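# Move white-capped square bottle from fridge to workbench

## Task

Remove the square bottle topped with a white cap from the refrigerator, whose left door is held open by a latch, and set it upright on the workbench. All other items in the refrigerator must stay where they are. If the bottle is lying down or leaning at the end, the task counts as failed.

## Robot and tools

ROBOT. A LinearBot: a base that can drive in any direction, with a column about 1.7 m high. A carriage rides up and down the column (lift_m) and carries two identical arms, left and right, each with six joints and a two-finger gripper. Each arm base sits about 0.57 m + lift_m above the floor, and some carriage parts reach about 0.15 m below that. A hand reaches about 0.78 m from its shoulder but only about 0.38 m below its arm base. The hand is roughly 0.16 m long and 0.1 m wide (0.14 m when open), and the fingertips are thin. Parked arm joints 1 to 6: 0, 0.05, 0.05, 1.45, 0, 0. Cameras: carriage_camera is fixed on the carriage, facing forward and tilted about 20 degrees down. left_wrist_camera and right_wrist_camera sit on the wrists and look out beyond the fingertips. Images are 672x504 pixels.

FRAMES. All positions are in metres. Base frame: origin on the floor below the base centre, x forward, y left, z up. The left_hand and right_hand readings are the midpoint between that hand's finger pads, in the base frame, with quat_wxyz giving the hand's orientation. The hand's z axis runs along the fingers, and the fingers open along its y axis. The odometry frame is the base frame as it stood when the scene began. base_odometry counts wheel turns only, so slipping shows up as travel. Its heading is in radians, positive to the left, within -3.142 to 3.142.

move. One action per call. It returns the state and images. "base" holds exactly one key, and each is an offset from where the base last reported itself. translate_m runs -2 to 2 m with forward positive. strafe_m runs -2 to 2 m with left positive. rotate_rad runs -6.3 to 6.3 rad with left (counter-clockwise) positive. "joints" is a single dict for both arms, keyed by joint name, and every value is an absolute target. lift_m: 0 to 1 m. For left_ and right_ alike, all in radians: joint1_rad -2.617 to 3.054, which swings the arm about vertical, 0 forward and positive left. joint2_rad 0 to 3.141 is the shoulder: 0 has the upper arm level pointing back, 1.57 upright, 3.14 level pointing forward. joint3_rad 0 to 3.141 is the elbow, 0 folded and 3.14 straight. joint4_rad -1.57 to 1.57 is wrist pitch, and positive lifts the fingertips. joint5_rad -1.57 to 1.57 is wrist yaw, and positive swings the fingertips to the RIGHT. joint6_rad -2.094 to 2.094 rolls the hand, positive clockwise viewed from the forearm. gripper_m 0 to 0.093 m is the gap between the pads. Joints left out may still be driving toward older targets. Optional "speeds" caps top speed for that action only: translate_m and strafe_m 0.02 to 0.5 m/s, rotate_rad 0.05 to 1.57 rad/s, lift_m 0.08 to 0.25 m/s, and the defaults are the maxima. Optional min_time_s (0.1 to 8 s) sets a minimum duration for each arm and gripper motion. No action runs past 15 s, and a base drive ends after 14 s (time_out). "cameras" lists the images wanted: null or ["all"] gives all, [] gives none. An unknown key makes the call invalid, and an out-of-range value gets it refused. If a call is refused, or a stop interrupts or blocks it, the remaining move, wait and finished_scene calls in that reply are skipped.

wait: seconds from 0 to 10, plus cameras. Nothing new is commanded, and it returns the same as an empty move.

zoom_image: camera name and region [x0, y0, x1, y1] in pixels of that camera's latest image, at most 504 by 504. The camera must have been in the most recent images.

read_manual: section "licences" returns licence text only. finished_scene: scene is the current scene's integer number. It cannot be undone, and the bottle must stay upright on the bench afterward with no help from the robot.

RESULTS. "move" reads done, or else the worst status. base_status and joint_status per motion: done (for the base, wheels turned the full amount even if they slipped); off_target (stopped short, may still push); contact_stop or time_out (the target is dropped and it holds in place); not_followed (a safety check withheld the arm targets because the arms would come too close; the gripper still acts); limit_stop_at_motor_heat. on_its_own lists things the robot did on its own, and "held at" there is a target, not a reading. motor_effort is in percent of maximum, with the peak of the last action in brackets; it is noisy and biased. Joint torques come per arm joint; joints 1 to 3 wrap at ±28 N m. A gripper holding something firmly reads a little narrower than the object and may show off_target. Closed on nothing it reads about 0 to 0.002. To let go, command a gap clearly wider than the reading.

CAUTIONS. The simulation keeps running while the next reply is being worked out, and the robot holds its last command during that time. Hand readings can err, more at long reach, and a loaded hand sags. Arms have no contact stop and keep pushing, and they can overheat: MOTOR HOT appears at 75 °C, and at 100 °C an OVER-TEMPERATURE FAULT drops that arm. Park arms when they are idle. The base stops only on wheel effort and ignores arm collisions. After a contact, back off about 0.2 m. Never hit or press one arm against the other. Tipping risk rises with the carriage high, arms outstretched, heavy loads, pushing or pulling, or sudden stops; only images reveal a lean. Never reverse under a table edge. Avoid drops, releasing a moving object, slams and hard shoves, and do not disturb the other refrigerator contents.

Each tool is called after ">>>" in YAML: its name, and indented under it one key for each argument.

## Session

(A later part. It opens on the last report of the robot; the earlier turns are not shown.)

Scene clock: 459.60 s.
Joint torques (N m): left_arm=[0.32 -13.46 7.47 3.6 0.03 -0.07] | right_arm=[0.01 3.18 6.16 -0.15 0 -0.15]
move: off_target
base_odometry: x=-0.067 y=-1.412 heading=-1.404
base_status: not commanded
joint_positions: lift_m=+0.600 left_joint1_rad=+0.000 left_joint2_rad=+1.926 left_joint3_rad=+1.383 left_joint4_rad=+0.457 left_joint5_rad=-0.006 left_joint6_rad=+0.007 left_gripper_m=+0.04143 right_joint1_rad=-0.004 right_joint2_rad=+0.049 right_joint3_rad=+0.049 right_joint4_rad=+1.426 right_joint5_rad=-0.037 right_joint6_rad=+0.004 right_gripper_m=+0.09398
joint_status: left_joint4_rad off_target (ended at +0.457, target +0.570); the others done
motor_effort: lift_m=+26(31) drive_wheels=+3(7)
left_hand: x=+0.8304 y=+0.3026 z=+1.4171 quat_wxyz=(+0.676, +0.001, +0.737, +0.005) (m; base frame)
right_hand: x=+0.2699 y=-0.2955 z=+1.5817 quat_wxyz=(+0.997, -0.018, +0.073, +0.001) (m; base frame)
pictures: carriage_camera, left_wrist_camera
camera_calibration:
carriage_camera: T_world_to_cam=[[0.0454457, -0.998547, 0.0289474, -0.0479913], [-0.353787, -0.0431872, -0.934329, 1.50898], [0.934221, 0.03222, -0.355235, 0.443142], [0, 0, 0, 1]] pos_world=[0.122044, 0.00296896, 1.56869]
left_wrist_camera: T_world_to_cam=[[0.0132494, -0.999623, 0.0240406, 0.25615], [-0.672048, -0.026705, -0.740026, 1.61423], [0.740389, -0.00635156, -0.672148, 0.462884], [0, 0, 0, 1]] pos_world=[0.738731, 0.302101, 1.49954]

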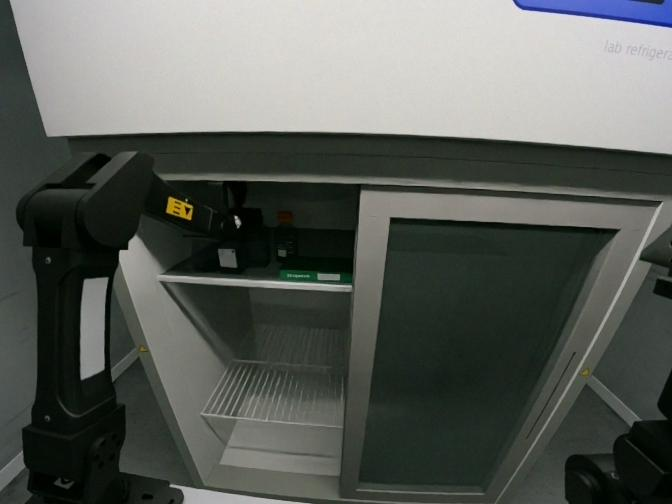

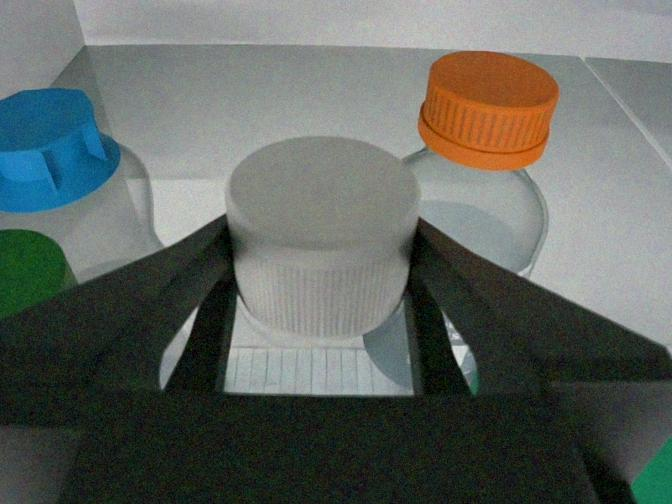

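>>> move:
  joints: {"lift_m": 0.592}
  speeds: {"lift_m": 0.08}
  cameras: []

>>> move:
  base: {"translate_m": -0.12}
  speeds: {"translate_m": 0.08}
  cameras: ["carriage_camera", "left_wrist_camera"]

Scene clock: 517.43 s.
Joint torques (N m): left_arm=[0.36 -13.9 7.35 3.52 0.04 -0.07] | right_arm=[-0.01 3.17 6.17 -0.14 0.01 -0.15]
move: done
MOTOR HOT: joint 2 (shoulder) of the left arm reports 77 °C; the controller stops that arm at 100 °C. To cool a motor, set the load down, stop pushing, or move to a pose that needs little force.
base_odometry: x=-0.067 y=-1.412 heading=-1.404
base_status: not commanded
joint_positions: lift_m=+0.592 left_joint1_rad=+0.000 left_joint2_rad=+1.931 left_joint3_rad=+1.383 left_joint4_rad=+0.464 left_joint5_rad=-0.006 left_joint6_rad=+0.007 left_gripper_m=+0.04143 right_joint1_rad=-0.004 right_joint2_rad=+0.049 right_joint3_rad=+0.049 right_joint4_rad=+1.426 right_joint5_rad=-0.037 right_joint6_rad=+0.004 right_gripper_m=+0.09398
joint_status: all done
motor_effort: lift_m=+22(23) drive_wheels=-4(5)
left_hand: x=+0.8314 y=+0.3026 z=+1.4082 quat_wxyz=(+0.677, +0.001, +0.736, +0.005) (m; base frame)
right_hand: x=+0.2699 y=-0.2955 z=+1.5742 quat_wxyz=(+0.997, -0.018, +0.073, +0.001) (m; base frame)
pictures: none
No camera images: "cameras" was empty.

Scene clock: 519.53 s.
Joint torques (N m): left_arm=[0.35 -13.83 7.47 3.47 0.03 -0.07] | right_arm=[0.01 3.18 6.17 -0.17 0.01 -0.15]
move: done
MOTOR HOT: still on. Joint 2 (shoulder) of the left arm reports 77 °C.
base_odometry: x=-0.087 y=-1.294 heading=-1.404
base_status: done
joint_positions: lift_m=+0.592 left_joint1_rad=+0.000 left_joint2_rad=+1.931 left_joint3_rad=+1.383 left_joint4_rad=+0.468 left_joint5_rad=-0.006 left_joint6_rad=+0.007 left_gripper_m=+0.04143 right_joint1_rad=-0.004 right_joint2_rad=+0.049 right_joint3_rad=+0.049 right_joint4_rad=+1.426 right_joint5_rad=-0.037 right_joint6_rad=+0.004 right_gripper_m=+0.09398
joint_status: not commanded
motor_effort: lift_m=+22(22) drive_wheels=-3(12)
left_hand: x=+0.8314 y=+0.3026 z=+1.4090 quat_wxyz=(+0.678, +0.001, +0.735, +0.005) (m; base frame)
right_hand: x=+0.2698 y=-0.2955 z=+1.5742 quat_wxyz=(+0.997, -0.018, +0.073, +0.001) (m; base frame)
pictures: carriage_camera, left_wrist_camera
camera_calibration:
carriage_camera: T_world_to_cam=[[0.0454457, -0.998547, 0.0289474, -0.0477747], [-0.353787, -0.0431872, -0.934329, 1.50199], [0.934221, 0.03222, -0.355235, 0.440485], [0, 0, 0, 1]] pos_world=[0.122044, 0.00296896, 1.56121]
left_wrist_camera: T_world_to_cam=[[0.01313, -0.999623, 0.0241077, 0.256334], [-0.66837, -0.0267062, -0.74335, 1.61059], [0.743713, -0.00635265, -0.668468, 0.448776], [0, 0, 0, 1]] pos_world=[0.73934, 0.302101, 1.49104]

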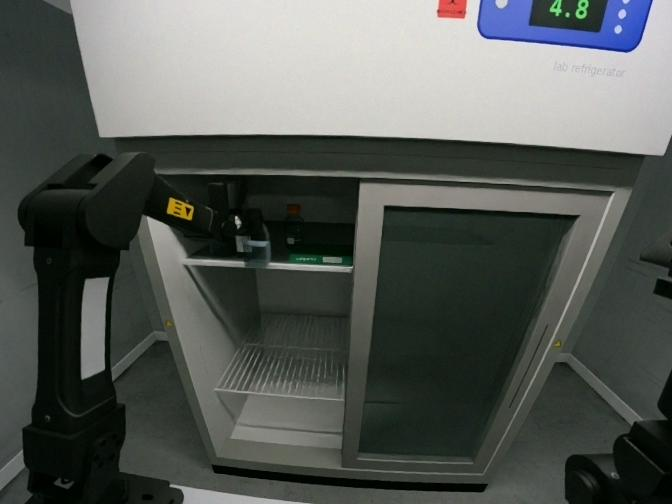

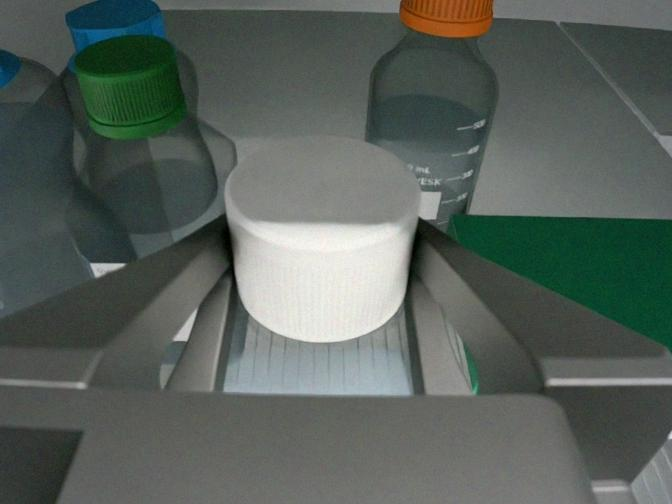

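>>> move:
  base: {"translate_m": -0.25}
  speeds: {"translate_m": 0.2}
  cameras: []

>>> move:
  joints: {"left_joint2_rad": 0.8, "left_joint3_rad": 0.1, "left_joint4_rad": 0.76}
  min_time_s: 3.0
  cameras: ["carriage_camera", "left_wrist_camera"]

Scene clock: 561.17 s.
Joint torques (N m): left_arm=[0.38 -13.85 7.35 3.47 0.03 -0.08] | right_arm=[0.01 3.12 6.12 -0.14 0.01 -0.15]
move: done
MOTOR HOT: still on. Joint 2 (shoulder) of the left arm reports 82 °C.
base_odometry: x=-0.129 y=-1.048 heading=-1.404
base_status: done
joint_positions: lift_m=+0.592 left_joint1_rad=+0.000 left_joint2_rad=+1.931 left_joint3_rad=+1.383 left_joint4_rad=+0.467 left_joint5_rad=-0.006 left_joint6_rad=+0.007 left_gripper_m=+0.04143 right_joint1_rad=-0.004 right_joint2_rad=+0.049 right_joint3_rad=+0.049 right_joint4_rad=+1.427 right_joint5_rad=-0.037 right_joint6_rad=+0.004 right_gripper_m=+0.09398
joint_status: not commanded
motor_effort: lift_m=+22(22) drive_wheels=-1(11)
left_hand: x=+0.8314 y=+0.3026 z=+1.4089 quat_wxyz=(+0.678, +0.001, +0.735, +0.005) (m; base frame)
right_hand: x=+0.2697 y=-0.2955 z=+1.5742 quat_wxyz=(+0.997, -0.018, +0.072, +0.001) (m; base frame)
pictures: none
No camera images: "cameras" was empty.

Scene clock: 564.47 s.
Joint torques (N m): left_arm=[0.34 -3.37 6.54 3.56 0.02 -0.07] | right_arm=[0.02 3.15 6.16 -0.16 0.01 -0.15]
move: off_target
MOTOR HOT: still on. Joint 2 (shoulder) of the left arm reports 81 °C.
base_odometry: x=-0.129 y=-1.048 heading=-1.404
base_status: not commanded
joint_positions: lift_m=+0.592 left_joint1_rad=+0.000 left_joint2_rad=+0.827 left_joint3_rad=+0.091 left_joint4_rad=+0.647 left_joint5_rad=-0.006 left_joint6_rad=+0.007 left_gripper_m=+0.04143 right_joint1_rad=-0.004 right_joint2_rad=+0.049 right_joint3_rad=+0.049 right_joint4_rad=+1.427 right_joint5_rad=-0.037 right_joint6_rad=+0.004 right_gripper_m=+0.09398
joint_status: left_joint4_rad off_target (ended at +0.647, target +0.760); the others done
motor_effort: lift_m=+22(22) drive_wheels=+0(4)
left_hand: x=+0.5409 y=+0.3027 z=+1.3105 quat_wxyz=(+0.675, +0.001, +0.738, +0.005) (m; base frame)
right_hand: x=+0.2697 y=-0.2955 z=+1.5742 quat_wxyz=(+0.997, -0.018, +0.072, +0.001) (m; base frame)
pictures: carriage_camera, left_wrist_camera
camera_calibration:
carriage_camera: T_world_to_cam=[[0.0454457, -0.998547, 0.0289474, -0.0477747], [-0.353787, -0.0431872, -0.934329, 1.50199], [0.934221, 0.03222, -0.355235, 0.440485], [0, 0, 0, 1]] pos_world=[0.122044, 0.00296896, 1.56121]
left_wrist_camera: T_world_to_cam=[[0.0133501, -0.999623, 0.0239834, 0.262664], [-0.675147, -0.0267039, -0.7372, 1.33875], [0.737562, -0.00635063, -0.675249, 0.611173], [0, 0, 0, 1]] pos_world=[0.449567, 0.302196, 1.39332]

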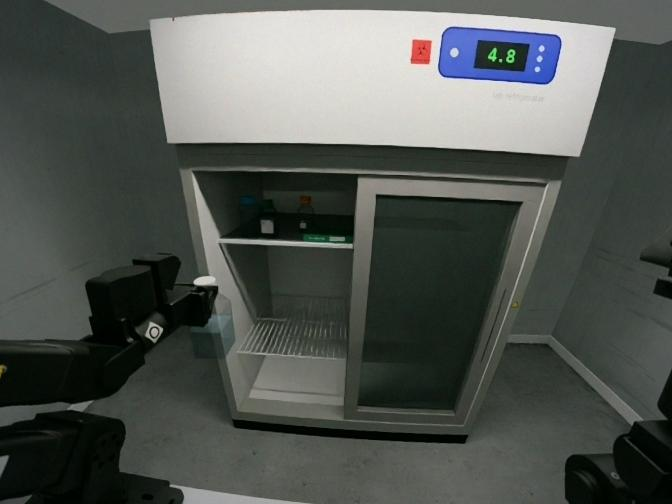

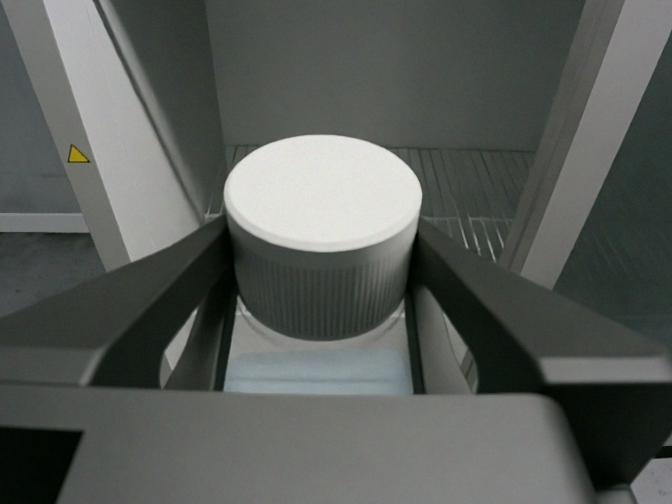

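>>> move:
  base: {"rotate_rad": 3.1416}
  joints: {"lift_m": 0.4, "left_joint4_rad": 0.82}
  speeds: {"rotate_rad": 0.7}
  cameras: ["carriage_camera"]

Scene clock: 579.60 s.
Joint torques (N m): left_arm=[0.34 -3.06 7.19 3.6 0 -0.06] | right_arm=[-0.01 3.17 6.13 -0.17 0 -0.15]
move: off_target
MOTOR HOT: still on. Joint 4 (wrist pitch) of the left arm reports 80 °C.
base_odometry: x=-0.129 y=-1.048 heading=+1.737
base_status: done
joint_positions: lift_m=+0.400 left_joint1_rad=+0.000 left_joint2_rad=+0.825 left_joint3_rad=+0.082 left_joint4_rad=+0.707 left_joint5_rad=-0.003 left_joint6_rad=+0.005 left_gripper_m=+0.04143 right_joint1_rad=-0.004 right_joint2_rad=+0.049 right_joint3_rad=+0.049 right_joint4_rad=+1.427 right_joint5_rad=-0.037 right_joint6_rad=+0.004 right_gripper_m=+0.09400
joint_status: left_joint4_rad off_target (ended at +0.707, target +0.820); the others done
motor_effort: lift_m=+22(23) drive_wheels=+4(13)
left_hand: x=+0.5404 y=+0.3022 z=+1.1297 quat_wxyz=(+0.694, +0.001, +0.720, +0.003) (m; base frame)
right_hand: x=+0.2697 y=-0.2955 z=+1.3822 quat_wxyz=(+0.997, -0.018, +0.072, +0.001) (m; base frame)
pictures: carriage_camera
camera_calibration:
carriage_camera: T_world_to_cam=[[0.0454457, -0.998547, 0.0289474, -0.0422155], [-0.353787, -0.0431872, -0.934329, 1.32255], [0.934221, 0.03222, -0.355235, 0.372263], [0, 0, 0, 1]] pos_world=[0.122044, 0.00296896, 1.36916]

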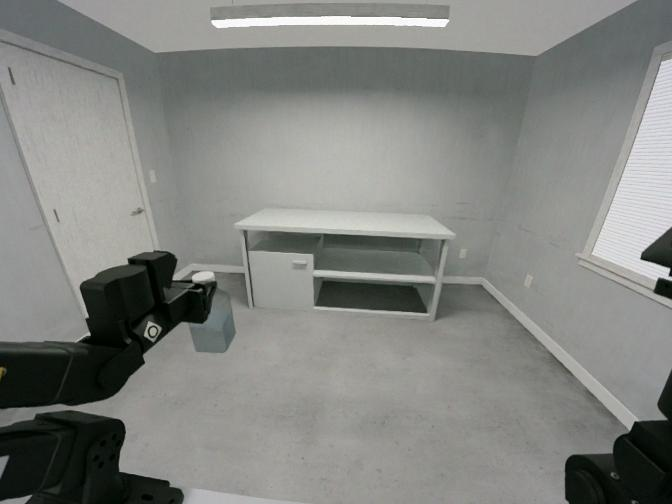

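>>> move:
  base: {"translate_m": 1.2}
  speeds: {"translate_m": 0.4}
  cameras: ["carriage_camera"]

Scene clock: 604.10 s.
Joint torques (N m): left_arm=[0.32 -3.15 7.2 3.58 0 -0.06] | right_arm=[0.02 3.18 6.13 -0.16 0.01 -0.15]
move: done
MOTOR HOT: still on. Joint 4 (wrist pitch) of the left arm reports 78 °C.
base_odometry: x=-0.328 y=+0.136 heading=+1.738
base_status: done
joint_positions: lift_m=+0.400 left_joint1_rad=+0.000 left_joint2_rad=+0.825 left_joint3_rad=+0.082 left_joint4_rad=+0.708 left_joint5_rad=-0.003 left_joint6_rad=+0.005 left_gripper_m=+0.04143 right_joint1_rad=-0.004 right_joint2_rad=+0.049 right_joint3_rad=+0.049 right_joint4_rad=+1.427 right_joint5_rad=-0.037 right_joint6_rad=+0.004 right_gripper_m=+0.09400
joint_status: not commanded
motor_effort: lift_m=+22(22) drive_wheels=-6(19)
left_hand: x=+0.5404 y=+0.3022 z=+1.1299 quat_wxyz=(+0.695, +0.001, +0.719, +0.003) (m; base frame)
right_hand: x=+0.2696 y=-0.2955 z=+1.3822 quat_wxyz=(+0.997, -0.018, +0.072, +0.001) (m; base frame)
pictures: carriage_camera
camera_calibration:
carriage_camera: T_world_to_cam=[[0.0454457, -0.998547, 0.0289474, -0.0422155], [-0.353787, -0.0431872, -0.934329, 1.32255], [0.934221, 0.03222, -0.355235, 0.372263], [0, 0, 0, 1]] pos_world=[0.122044, 0.00296896, 1.36916]

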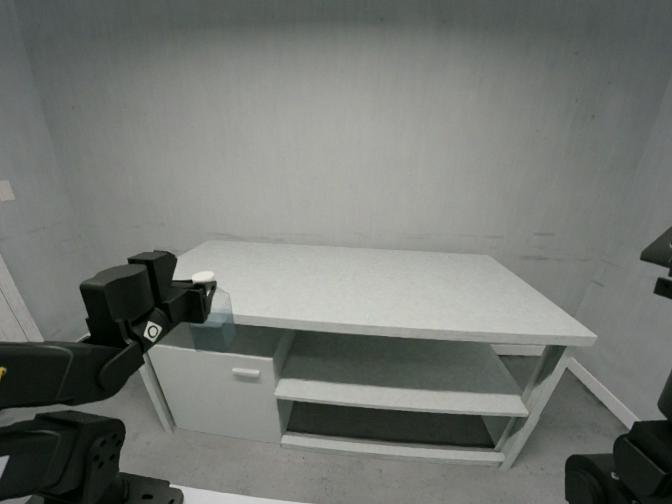

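>>> move:
  base: {"translate_m": 0.36}
  joints: {"lift_m": 0.33}
  speeds: {"translate_m": 0.2}
  cameras: ["carriage_camera", "left_wrist_camera"]

>>> zoom_image:
  camera: "carriage_camera"
  region: [100, 220, 350, 420]

Scene clock: 638.53 s.
Joint torques (N m): left_arm=[0.32 -2.7 7.23 3.59 0 -0.07] | right_arm=[-0.01 3.18 6.13 -0.16 0.01 -0.15]
move: done
MOTOR HOT: still on. Joint 4 (wrist pitch) of the left arm reports 81 °C.
base_odometry: x=-0.389 y=+0.491 heading=+1.738
base_status: done
joint_positions: lift_m=+0.330 left_joint1_rad=+0.000 left_joint2_rad=+0.820 left_joint3_rad=+0.082 left_joint4_rad=+0.707 left_joint5_rad=-0.003 left_joint6_rad=+0.005 left_gripper_m=+0.04143 right_joint1_rad=-0.004 right_joint2_rad=+0.049 right_joint3_rad=+0.049 right_joint4_rad=+1.427 right_joint5_rad=-0.037 right_joint6_rad=+0.004 right_gripper_m=+0.09400
joint_status: all done
motor_effort: lift_m=+22(23) drive_wheels=-4(17)
left_hand: x=+0.5402 y=+0.3022 z=+1.0609 quat_wxyz=(+0.696, +0.001, +0.718, +0.003) (m; base frame)
right_hand: x=+0.2696 y=-0.2955 z=+1.3122 quat_wxyz=(+0.997, -0.018, +0.072, +0.001) (m; base frame)
pictures: carriage_camera, left_wrist_camera
camera_calibration:
carriage_camera: T_world_to_cam=[[0.0454457, -0.998547, 0.0289474, -0.040188], [-0.353787, -0.0431872, -0.934329, 1.25711], [0.934221, 0.03222, -0.355235, 0.347382], [0, 0, 0, 1]] pos_world=[0.122044, 0.00296896, 1.29912]
left_wrist_camera: T_world_to_cam=[[0.00893605, -0.999612, 0.0263683, 0.268039], [-0.631365, -0.0260887, -0.775047, 1.17055], [0.775435, -0.00972213, -0.631353, 0.37717], [0, 0, 0, 1]] pos_world=[0.444176, 0.30214, 1.13829]

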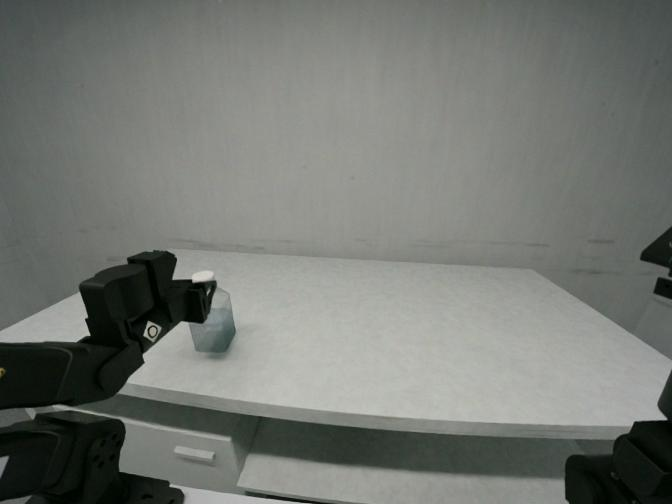

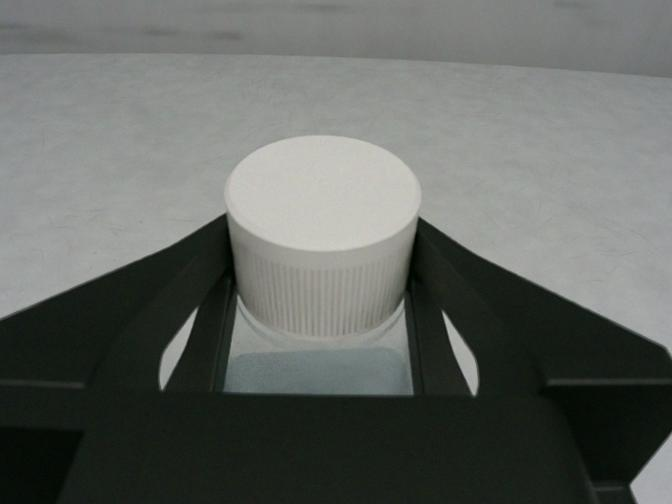

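Scaled by 2.016 from the camera's 672x504 image, which has a finer 960x720 frame.

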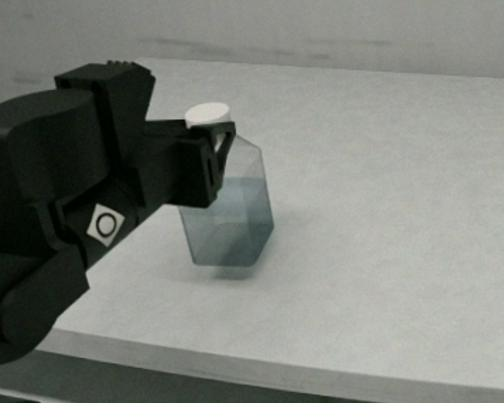

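>>> move:
  joints: {"lift_m": 0.315}
  speeds: {"lift_m": 0.08}
  cameras: ["carriage_camera"]

>>> zoom_image:
  camera: "carriage_camera"
  region: [150, 250, 300, 390]

Scene clock: 678.33 s.
Joint torques (N m): left_arm=[0.31 -2.74 7.21 3.56 0 -0.06] | right_arm=[-0.01 3.18 6.17 -0.17 0.01 -0.15]
move: done
MOTOR HOT: still on. Joint 4 (wrist pitch) of the left arm reports 84 °C.
base_odometry: x=-0.389 y=+0.491 heading=+1.738
base_status: not commanded
joint_positions: lift_m=+0.315 left_joint1_rad=+0.000 left_joint2_rad=+0.820 left_joint3_rad=+0.082 left_joint4_rad=+0.710 left_joint5_rad=-0.003 left_joint6_rad=+0.005 left_gripper_m=+0.04143 right_joint1_rad=-0.004 right_joint2_rad=+0.049 right_joint3_rad=+0.049 right_joint4_rad=+1.427 right_joint5_rad=-0.037 right_joint6_rad=+0.004 right_gripper_m=+0.09400
joint_status: all done
motor_effort: lift_m=+22(23) drive_wheels=-7(8)
left_hand: x=+0.5402 y=+0.3022 z=+1.0466 quat_wxyz=(+0.697, +0.001, +0.717, +0.003) (m; base frame)
right_hand: x=+0.2696 y=-0.2955 z=+1.2972 quat_wxyz=(+0.997, -0.018, +0.072, +0.001) (m; base frame)
pictures: carriage_camera
camera_calibration:
carriage_camera: T_world_to_cam=[[0.0454457, -0.998547, 0.0289474, -0.0397558], [-0.353787, -0.0431872, -0.934329, 1.24316], [0.934221, 0.03222, -0.355235, 0.342078], [0, 0, 0, 1]] pos_world=[0.122044, 0.00296896, 1.28419]

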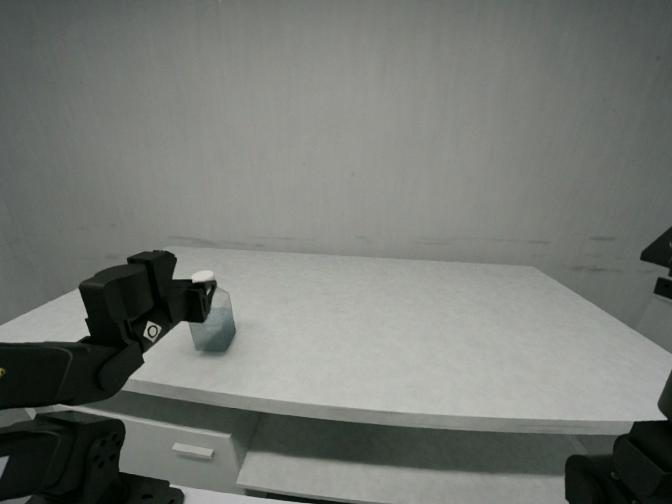

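Scaled by 3.360 from the camera's 672x504 image, which has a finer 960x720 frame.

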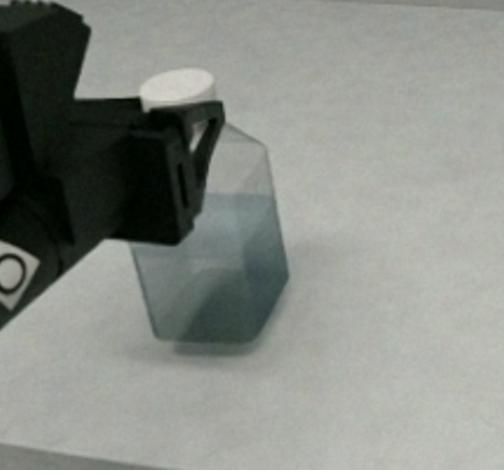

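>>> move:
  joints: {"lift_m": 0.305}
  speeds: {"lift_m": 0.08}
  cameras: ["carriage_camera"]

>>> zoom_image:
  camera: "carriage_camera"
  region: [150, 250, 300, 390]

Scene clock: 688.40 s.
Joint torques (N m): left_arm=[0.29 -2.65 7.24 3.56 0 -0.07] | right_arm=[0.03 3.15 6.19 -0.18 0.01 -0.15]
move: done
MOTOR HOT: still on. Joint 4 (wrist pitch) of the left arm reports 87 °C.
base_odometry: x=-0.389 y=+0.491 heading=+1.738
base_status: not commanded
joint_positions: lift_m=+0.305 left_joint1_rad=+0.000 left_joint2_rad=+0.820 left_joint3_rad=+0.082 left_joint4_rad=+0.710 left_joint5_rad=-0.003 left_joint6_rad=+0.005 left_gripper_m=+0.04143 right_joint1_rad=-0.004 right_joint2_rad=+0.049 right_joint3_rad=+0.049 right_joint4_rad=+1.427 right_joint5_rad=-0.037 right_joint6_rad=+0.004 right_gripper_m=+0.09400
joint_status: all done
motor_effort: lift_m=+22(23) drive_wheels=+4(10)
left_hand: x=+0.5402 y=+0.3022 z=+1.0366 quat_wxyz=(+0.697, +0.001, +0.717, +0.003) (m; base frame)
right_hand: x=+0.2695 y=-0.2955 z=+1.2872 quat_wxyz=(+0.997, -0.018, +0.072, +0.001) (m; base frame)
pictures: carriage_camera
camera_calibration:
carriage_camera: T_world_to_cam=[[0.0454457, -0.998547, 0.0289474, -0.0394662], [-0.353787, -0.0431872, -0.934329, 1.23382], [0.934221, 0.03222, -0.355235, 0.338525], [0, 0, 0, 1]] pos_world=[0.122044, 0.00296896, 1.27419]

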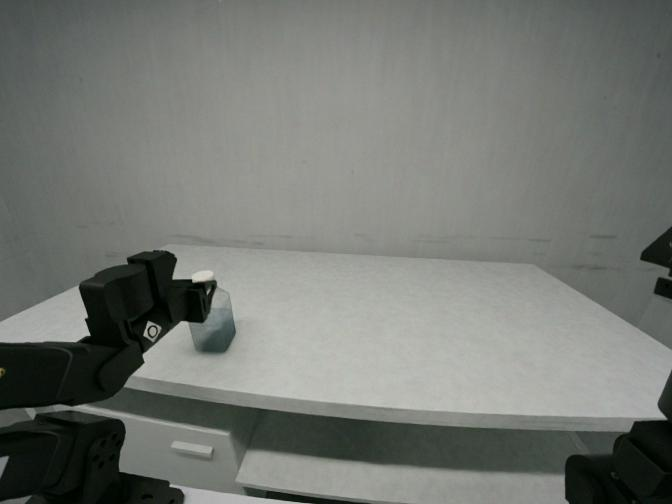

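Scaled by 3.360 from the camera's 672x504 image, which has a finer 960x720 frame.

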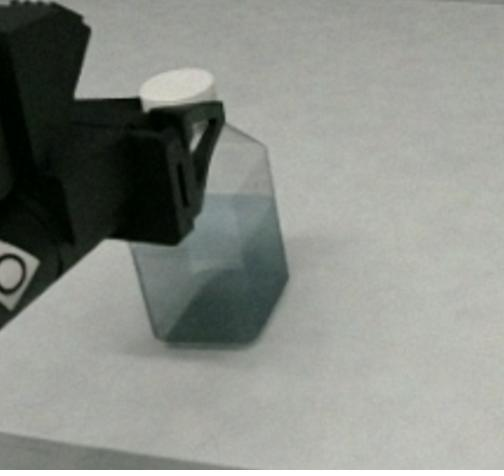

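>>> move:
  joints: {"lift_m": 0.295}
  speeds: {"lift_m": 0.08}
  cameras: ["carriage_camera"]

>>> zoom_image:
  camera: "carriage_camera"
  region: [150, 250, 300, 390]

Scene clock: 697.00 s.
Joint torques (N m): left_arm=[0.32 -2.69 7.16 3.52 0 -0.07] | right_arm=[-0.02 3.12 6.13 -0.17 0 -0.15]
move: done
MOTOR HOT: still on. Joint 4 (wrist pitch) of the left arm reports 89 °C.
base_odometry: x=-0.389 y=+0.491 heading=+1.738
base_status: not commanded
joint_positions: lift_m=+0.295 left_joint1_rad=+0.000 left_joint2_rad=+0.820 left_joint3_rad=+0.082 left_joint4_rad=+0.714 left_joint5_rad=-0.003 left_joint6_rad=+0.005 left_gripper_m=+0.04143 right_joint1_rad=-0.004 right_joint2_rad=+0.049 right_joint3_rad=+0.049 right_joint4_rad=+1.427 right_joint5_rad=-0.037 right_joint6_rad=+0.004 right_gripper_m=+0.09400
joint_status: all done
motor_effort: lift_m=+22(23) drive_wheels=+7(9)
left_hand: x=+0.5402 y=+0.3022 z=+1.0276 quat_wxyz=(+0.698, +0.001, +0.716, +0.003) (m; base frame)
right_hand: x=+0.2695 y=-0.2955 z=+1.2772 quat_wxyz=(+0.997, -0.018, +0.072, +0.001) (m; base frame)
pictures: carriage_camera
camera_calibration:
carriage_camera: T_world_to_cam=[[0.0454457, -0.998547, 0.0289474, -0.0391766], [-0.353787, -0.0431872, -0.934329, 1.22447], [0.934221, 0.03222, -0.355235, 0.334971], [0, 0, 0, 1]] pos_world=[0.122044, 0.00296896, 1.26419]

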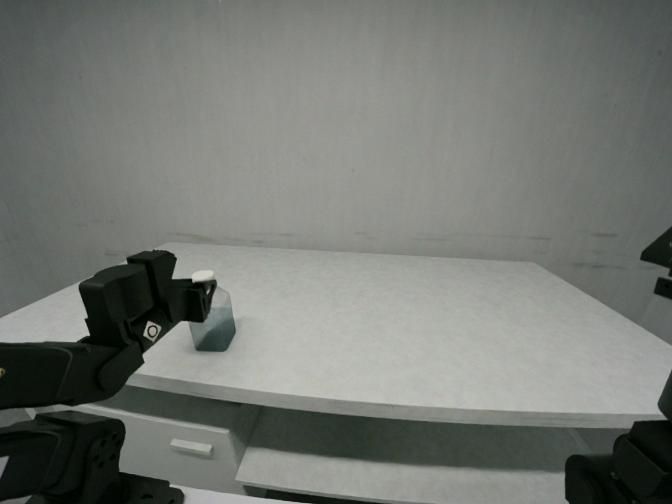

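Scaled by 3.360 from the camera's 672x504 image, which has a finer 960x720 frame.

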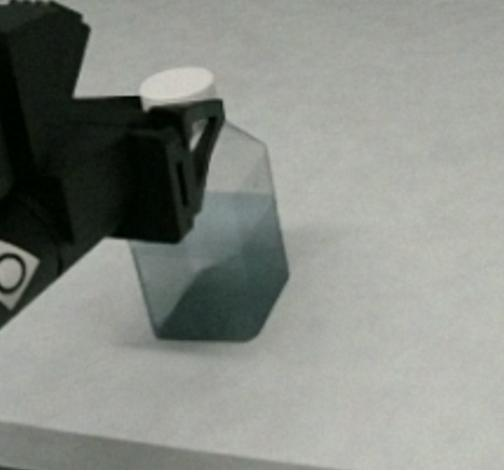

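>>> move:
  joints: {"lift_m": 0.29, "left_joint4_rad": 0.73}
  speeds: {"lift_m": 0.08}
  min_time_s: 1.0
  cameras: ["carriage_camera", "left_wrist_camera"]

>>> zoom_image:
  camera: "carriage_camera"
  region: [150, 250, 300, 390]

Scene clock: 707.40 s.
Joint torques (N m): left_arm=[0.34 -1.94 7.24 2.45 -0.01 -0.06] | right_arm=[0.02 3.17 6.15 -0.16 0.01 -0.15]
move: done
MOTOR HOT: still on. Joint 4 (wrist pitch) of the left arm reports 92 °C.
base_odometry: x=-0.389 y=+0.491 heading=+1.738
base_status: not commanded
joint_positions: lift_m=+0.290 left_joint1_rad=+0.000 left_joint2_rad=+0.812 left_joint3_rad=+0.082 left_joint4_rad=+0.715 left_joint5_rad=-0.003 left_joint6_rad=+0.005 left_gripper_m=+0.04143 right_joint1_rad=-0.004 right_joint2_rad=+0.049 right_joint3_rad=+0.049 right_joint4_rad=+1.427 right_joint5_rad=-0.037 right_joint6_rad=+0.004 right_gripper_m=+0.09400
joint_status: all done
motor_effort: lift_m=+21(24) drive_wheels=+5(9)
left_hand: x=+0.5396 y=+0.3022 z=+1.0256 quat_wxyz=(+0.702, +0.001, +0.712, +0.003) (m; base frame)
right_hand: x=+0.2695 y=-0.2955 z=+1.2723 quat_wxyz=(+0.997, -0.018, +0.072, +0.001) (m; base frame)
pictures: carriage_camera, left_wrist_camera
camera_calibration:
carriage_camera: T_world_to_cam=[[0.0454457, -0.998547, 0.0289474, -0.039034], [-0.353787, -0.0431872, -0.934329, 1.21987], [0.934221, 0.03222, -0.355235, 0.33322], [0, 0, 0, 1]] pos_world=[0.122044, 0.00296896, 1.25926]
left_wrist_camera: T_world_to_cam=[[0.00848212, -0.999612, 0.0265169, 0.269067], [-0.617967, -0.026088, -0.785771, 1.14663], [0.786158, -0.00972157, -0.617949, 0.33578], [0, 0, 0, 1]] pos_world=[0.44232, 0.30214, 1.10135]

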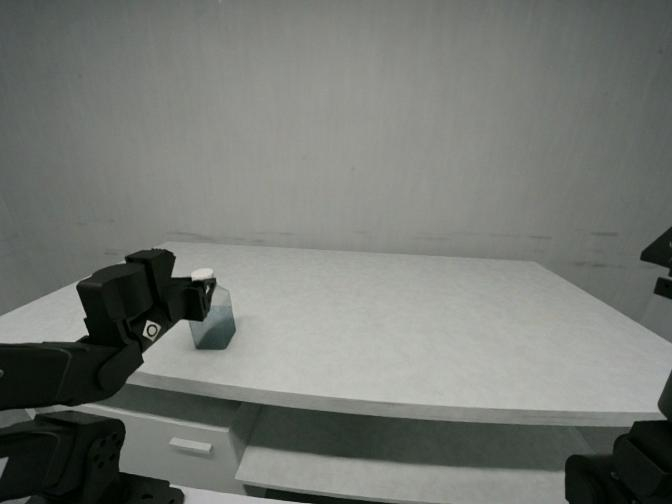

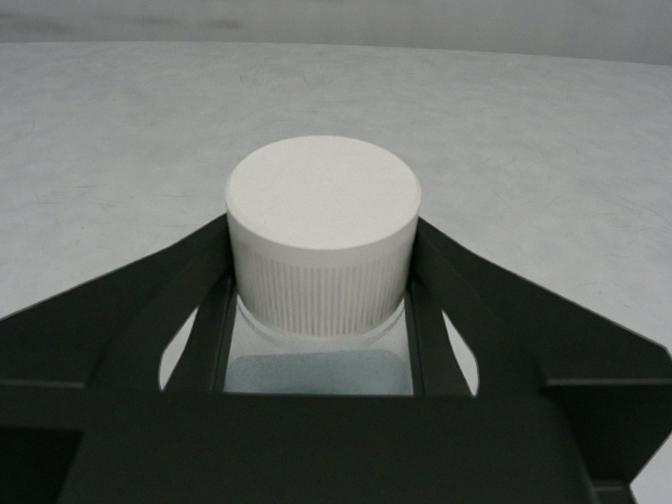

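Scaled by 3.360 from the camera's 672x504 image, which has a finer 960x720 frame.

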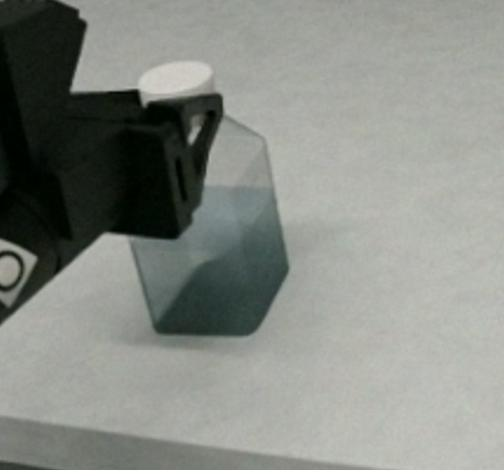

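>>> move:
  joints: {"left_gripper_m": 0.065}
  min_time_s: 1.5
  cameras: ["left_wrist_camera"]

Scene clock: 716.33 s.
Joint torques (N m): left_arm=[0.32 -1.58 7.23 2.42 0 -0.06] | right_arm=[0.01 3.17 6.16 -0.17 0.01 -0.15]
move: done
MOTOR HOT: still on. Joint 4 (wrist pitch) of the left arm reports 87 °C.
base_odometry: x=-0.389 y=+0.491 heading=+1.738
base_status: not commanded
joint_positions: lift_m=+0.290 left_joint1_rad=+0.000 left_joint2_rad=+0.807 left_joint3_rad=+0.082 left_joint4_rad=+0.717 left_joint5_rad=-0.003 left_joint6_rad=+0.005 left_gripper_m=+0.06487 right_joint1_rad=-0.004 right_joint2_rad=+0.049 right_joint3_rad=+0.049 right_joint4_rad=+1.427 right_joint5_rad=-0.037 right_joint6_rad=+0.004 right_gripper_m=+0.09400
joint_status: all done
motor_effort: lift_m=+21(21) drive_wheels=+5(9)
left_hand: x=+0.5393 y=+0.3022 z=+1.0274 quat_wxyz=(+0.704, +0.001, +0.710, +0.003) (m; base frame)
right_hand: x=+0.2695 y=-0.2955 z=+1.2723 quat_wxyz=(+0.997, -0.018, +0.072, +0.001) (m; base frame)
pictures: left_wrist_camera
camera_calibration:
left_wrist_camera: T_world_to_cam=[[0.00830998, -0.999612, 0.026571, 0.269059], [-0.612859, -0.0260877, -0.789762, 1.14918], [0.790149, -0.00972136, -0.612838, 0.329726], [0, 0, 0, 1]] pos_world=[0.441514, 0.30214, 1.10249]

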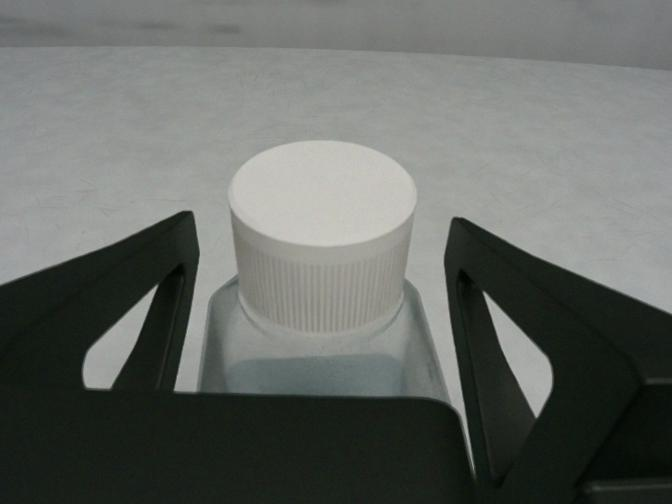

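>>> move:
  base: {"translate_m": -0.3}
  speeds: {"translate_m": 0.12}
  cameras: ["carriage_camera", "left_wrist_camera"]

>>> zoom_image:
  camera: "carriage_camera"
  region: [150, 200, 350, 400]

>>> move:
  joints: {"left_joint1_rad": 0, "left_joint2_rad": 0.05, "left_joint3_rad": 0.05, "left_joint4_rad": 1.45, "left_joint5_rad": 0, "left_joint6_rad": 0}
  min_time_s: 2.0
  cameras: ["carriage_camera"]

Scene clock: 727.27 s.
Joint torques (N m): left_arm=[0.31 -1.35 7.24 2.4 -0.01 -0.06] | right_arm=[0.02 3.23 6.16 -0.16 0 -0.15]
move: done
MOTOR HOT: still on. Joint 4 (wrist pitch) of the left arm reports 83 °C.
base_odometry: x=-0.338 y=+0.195 heading=+1.739
base_status: done
joint_positions: lift_m=+0.290 left_joint1_rad=+0.000 left_joint2_rad=+0.805 left_joint3_rad=+0.082 left_joint4_rad=+0.719 left_joint5_rad=-0.003 left_joint6_rad=+0.005 left_gripper_m=+0.06487 right_joint1_rad=-0.004 right_joint2_rad=+0.049 right_joint3_rad=+0.049 right_joint4_rad=+1.427 right_joint5_rad=-0.037 right_joint6_rad=+0.004 right_gripper_m=+0.09400
joint_status: not commanded
motor_effort: lift_m=+21(21) drive_wheels=+5(16)
left_hand: x=+0.5392 y=+0.3022 z=+1.0284 quat_wxyz=(+0.706, +0.001, +0.709, +0.003) (m; base frame)
right_hand: x=+0.2697 y=-0.2955 z=+1.2723 quat_wxyz=(+0.997, -0.018, +0.072, +0.001) (m; base frame)
pictures: carriage_camera, left_wrist_camera
camera_calibration:
carriage_camera: T_world_to_cam=[[0.0454457, -0.998547, 0.0289474, -0.039034], [-0.353787, -0.0431872, -0.934329, 1.21987], [0.934221, 0.03222, -0.355235, 0.33322], [0, 0, 0, 1]] pos_world=[0.122044, 0.00296896, 1.25926]
left_wrist_camera: T_world_to_cam=[[0.00820855, -0.999612, 0.0266023, 0.269056], [-0.609841, -0.0260876, -0.792094, 1.15067], [0.792481, -0.00972124, -0.609819, 0.326092], [0, 0, 0, 1]] pos_world=[0.441094, 0.30214, 1.10314]

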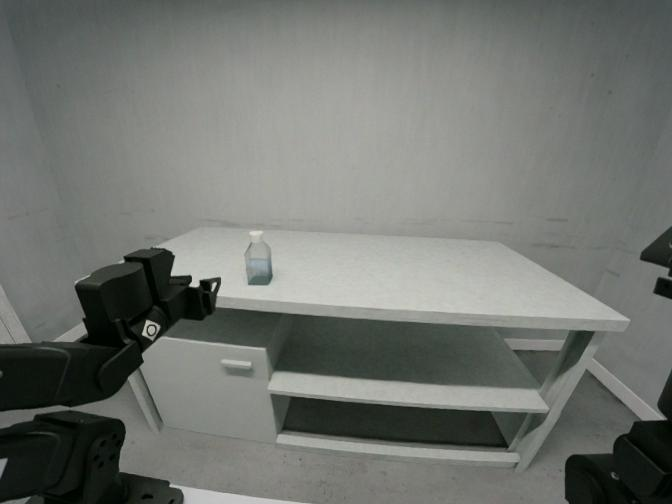

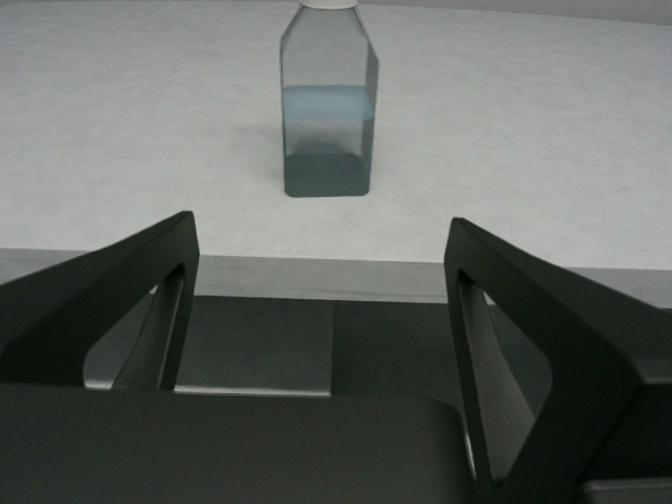

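Scaled by 2.520 from the camera's 672x504 image, which has a finer 960x720 frame.

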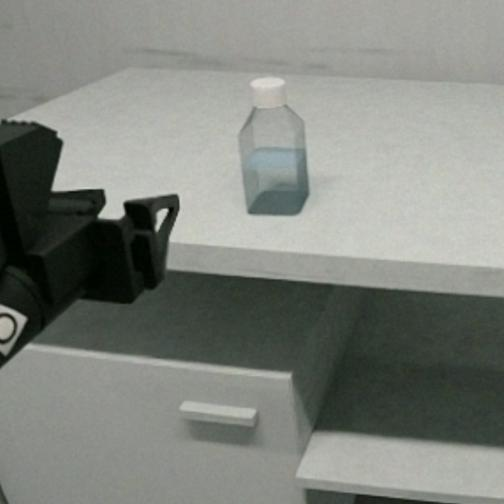

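Scene clock: 729.57 s.
Joint torques (N m): left_arm=[0.32 3.18 3.74 0.04 -0.01 -0.05] | right_arm=[0.02 3.15 6.16 -0.16 0.01 -0.15]
move: done
MOTOR HOT: still on. Joint 4 (wrist pitch) of the left arm reports 81 °C.
base_odometry: x=-0.338 y=+0.195 heading=+1.739
base_status: not commanded
joint_positions: lift_m=+0.290 left_joint1_rad=+0.000 left_joint2_rad=+0.056 left_joint3_rad=+0.060 left_joint4_rad=+1.440 left_joint5_rad=-0.003 left_joint6_rad=+0.005 left_gripper_m=+0.06487 right_joint1_rad=-0.004 right_joint2_rad=+0.049 right_joint3_rad=+0.049 right_joint4_rad=+1.427 right_joint5_rad=-0.037 right_joint6_rad=+0.004 right_gripper_m=+0.09400
joint_status: all done
motor_effort: lift_m=+21(21) drive_wheels=+5(9)
left_hand: x=+0.2651 y=+0.3022 z=+1.2759 quat_wxyz=(+0.998, -0.001, +0.063, +0.003) (m; base frame)
right_hand: x=+0.2697 y=-0.2955 z=+1.2723 quat_wxyz=(+0.997, -0.018, +0.072, +0.001) (m; base frame)
pictures: carriage_camera
camera_calibration:
carriage_camera: T_world_to_cam=[[0.0454457, -0.998547, 0.0289474, -0.039034], [-0.353787, -0.0431872, -0.934329, 1.21987], [0.934221, 0.03222, -0.355235, 0.33322], [0, 0, 0, 1]] pos_world=[0.122044, 0.00296896, 1.25926]

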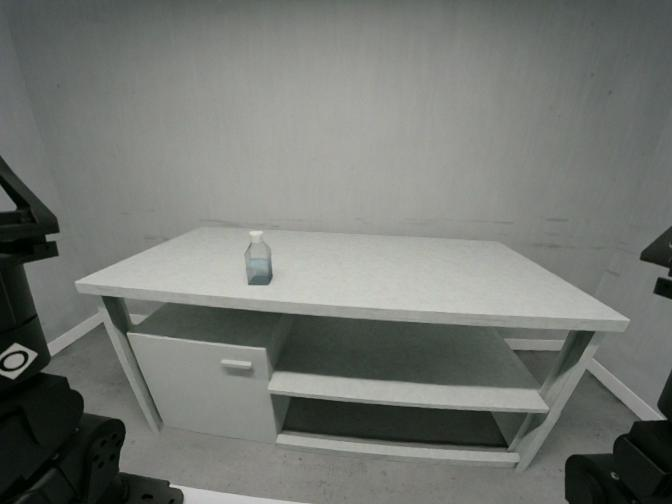

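Bottle is standing on the bench, the arm is parked.

>>> finished_scene:
  scene: 1

The scene is finished: the task was done.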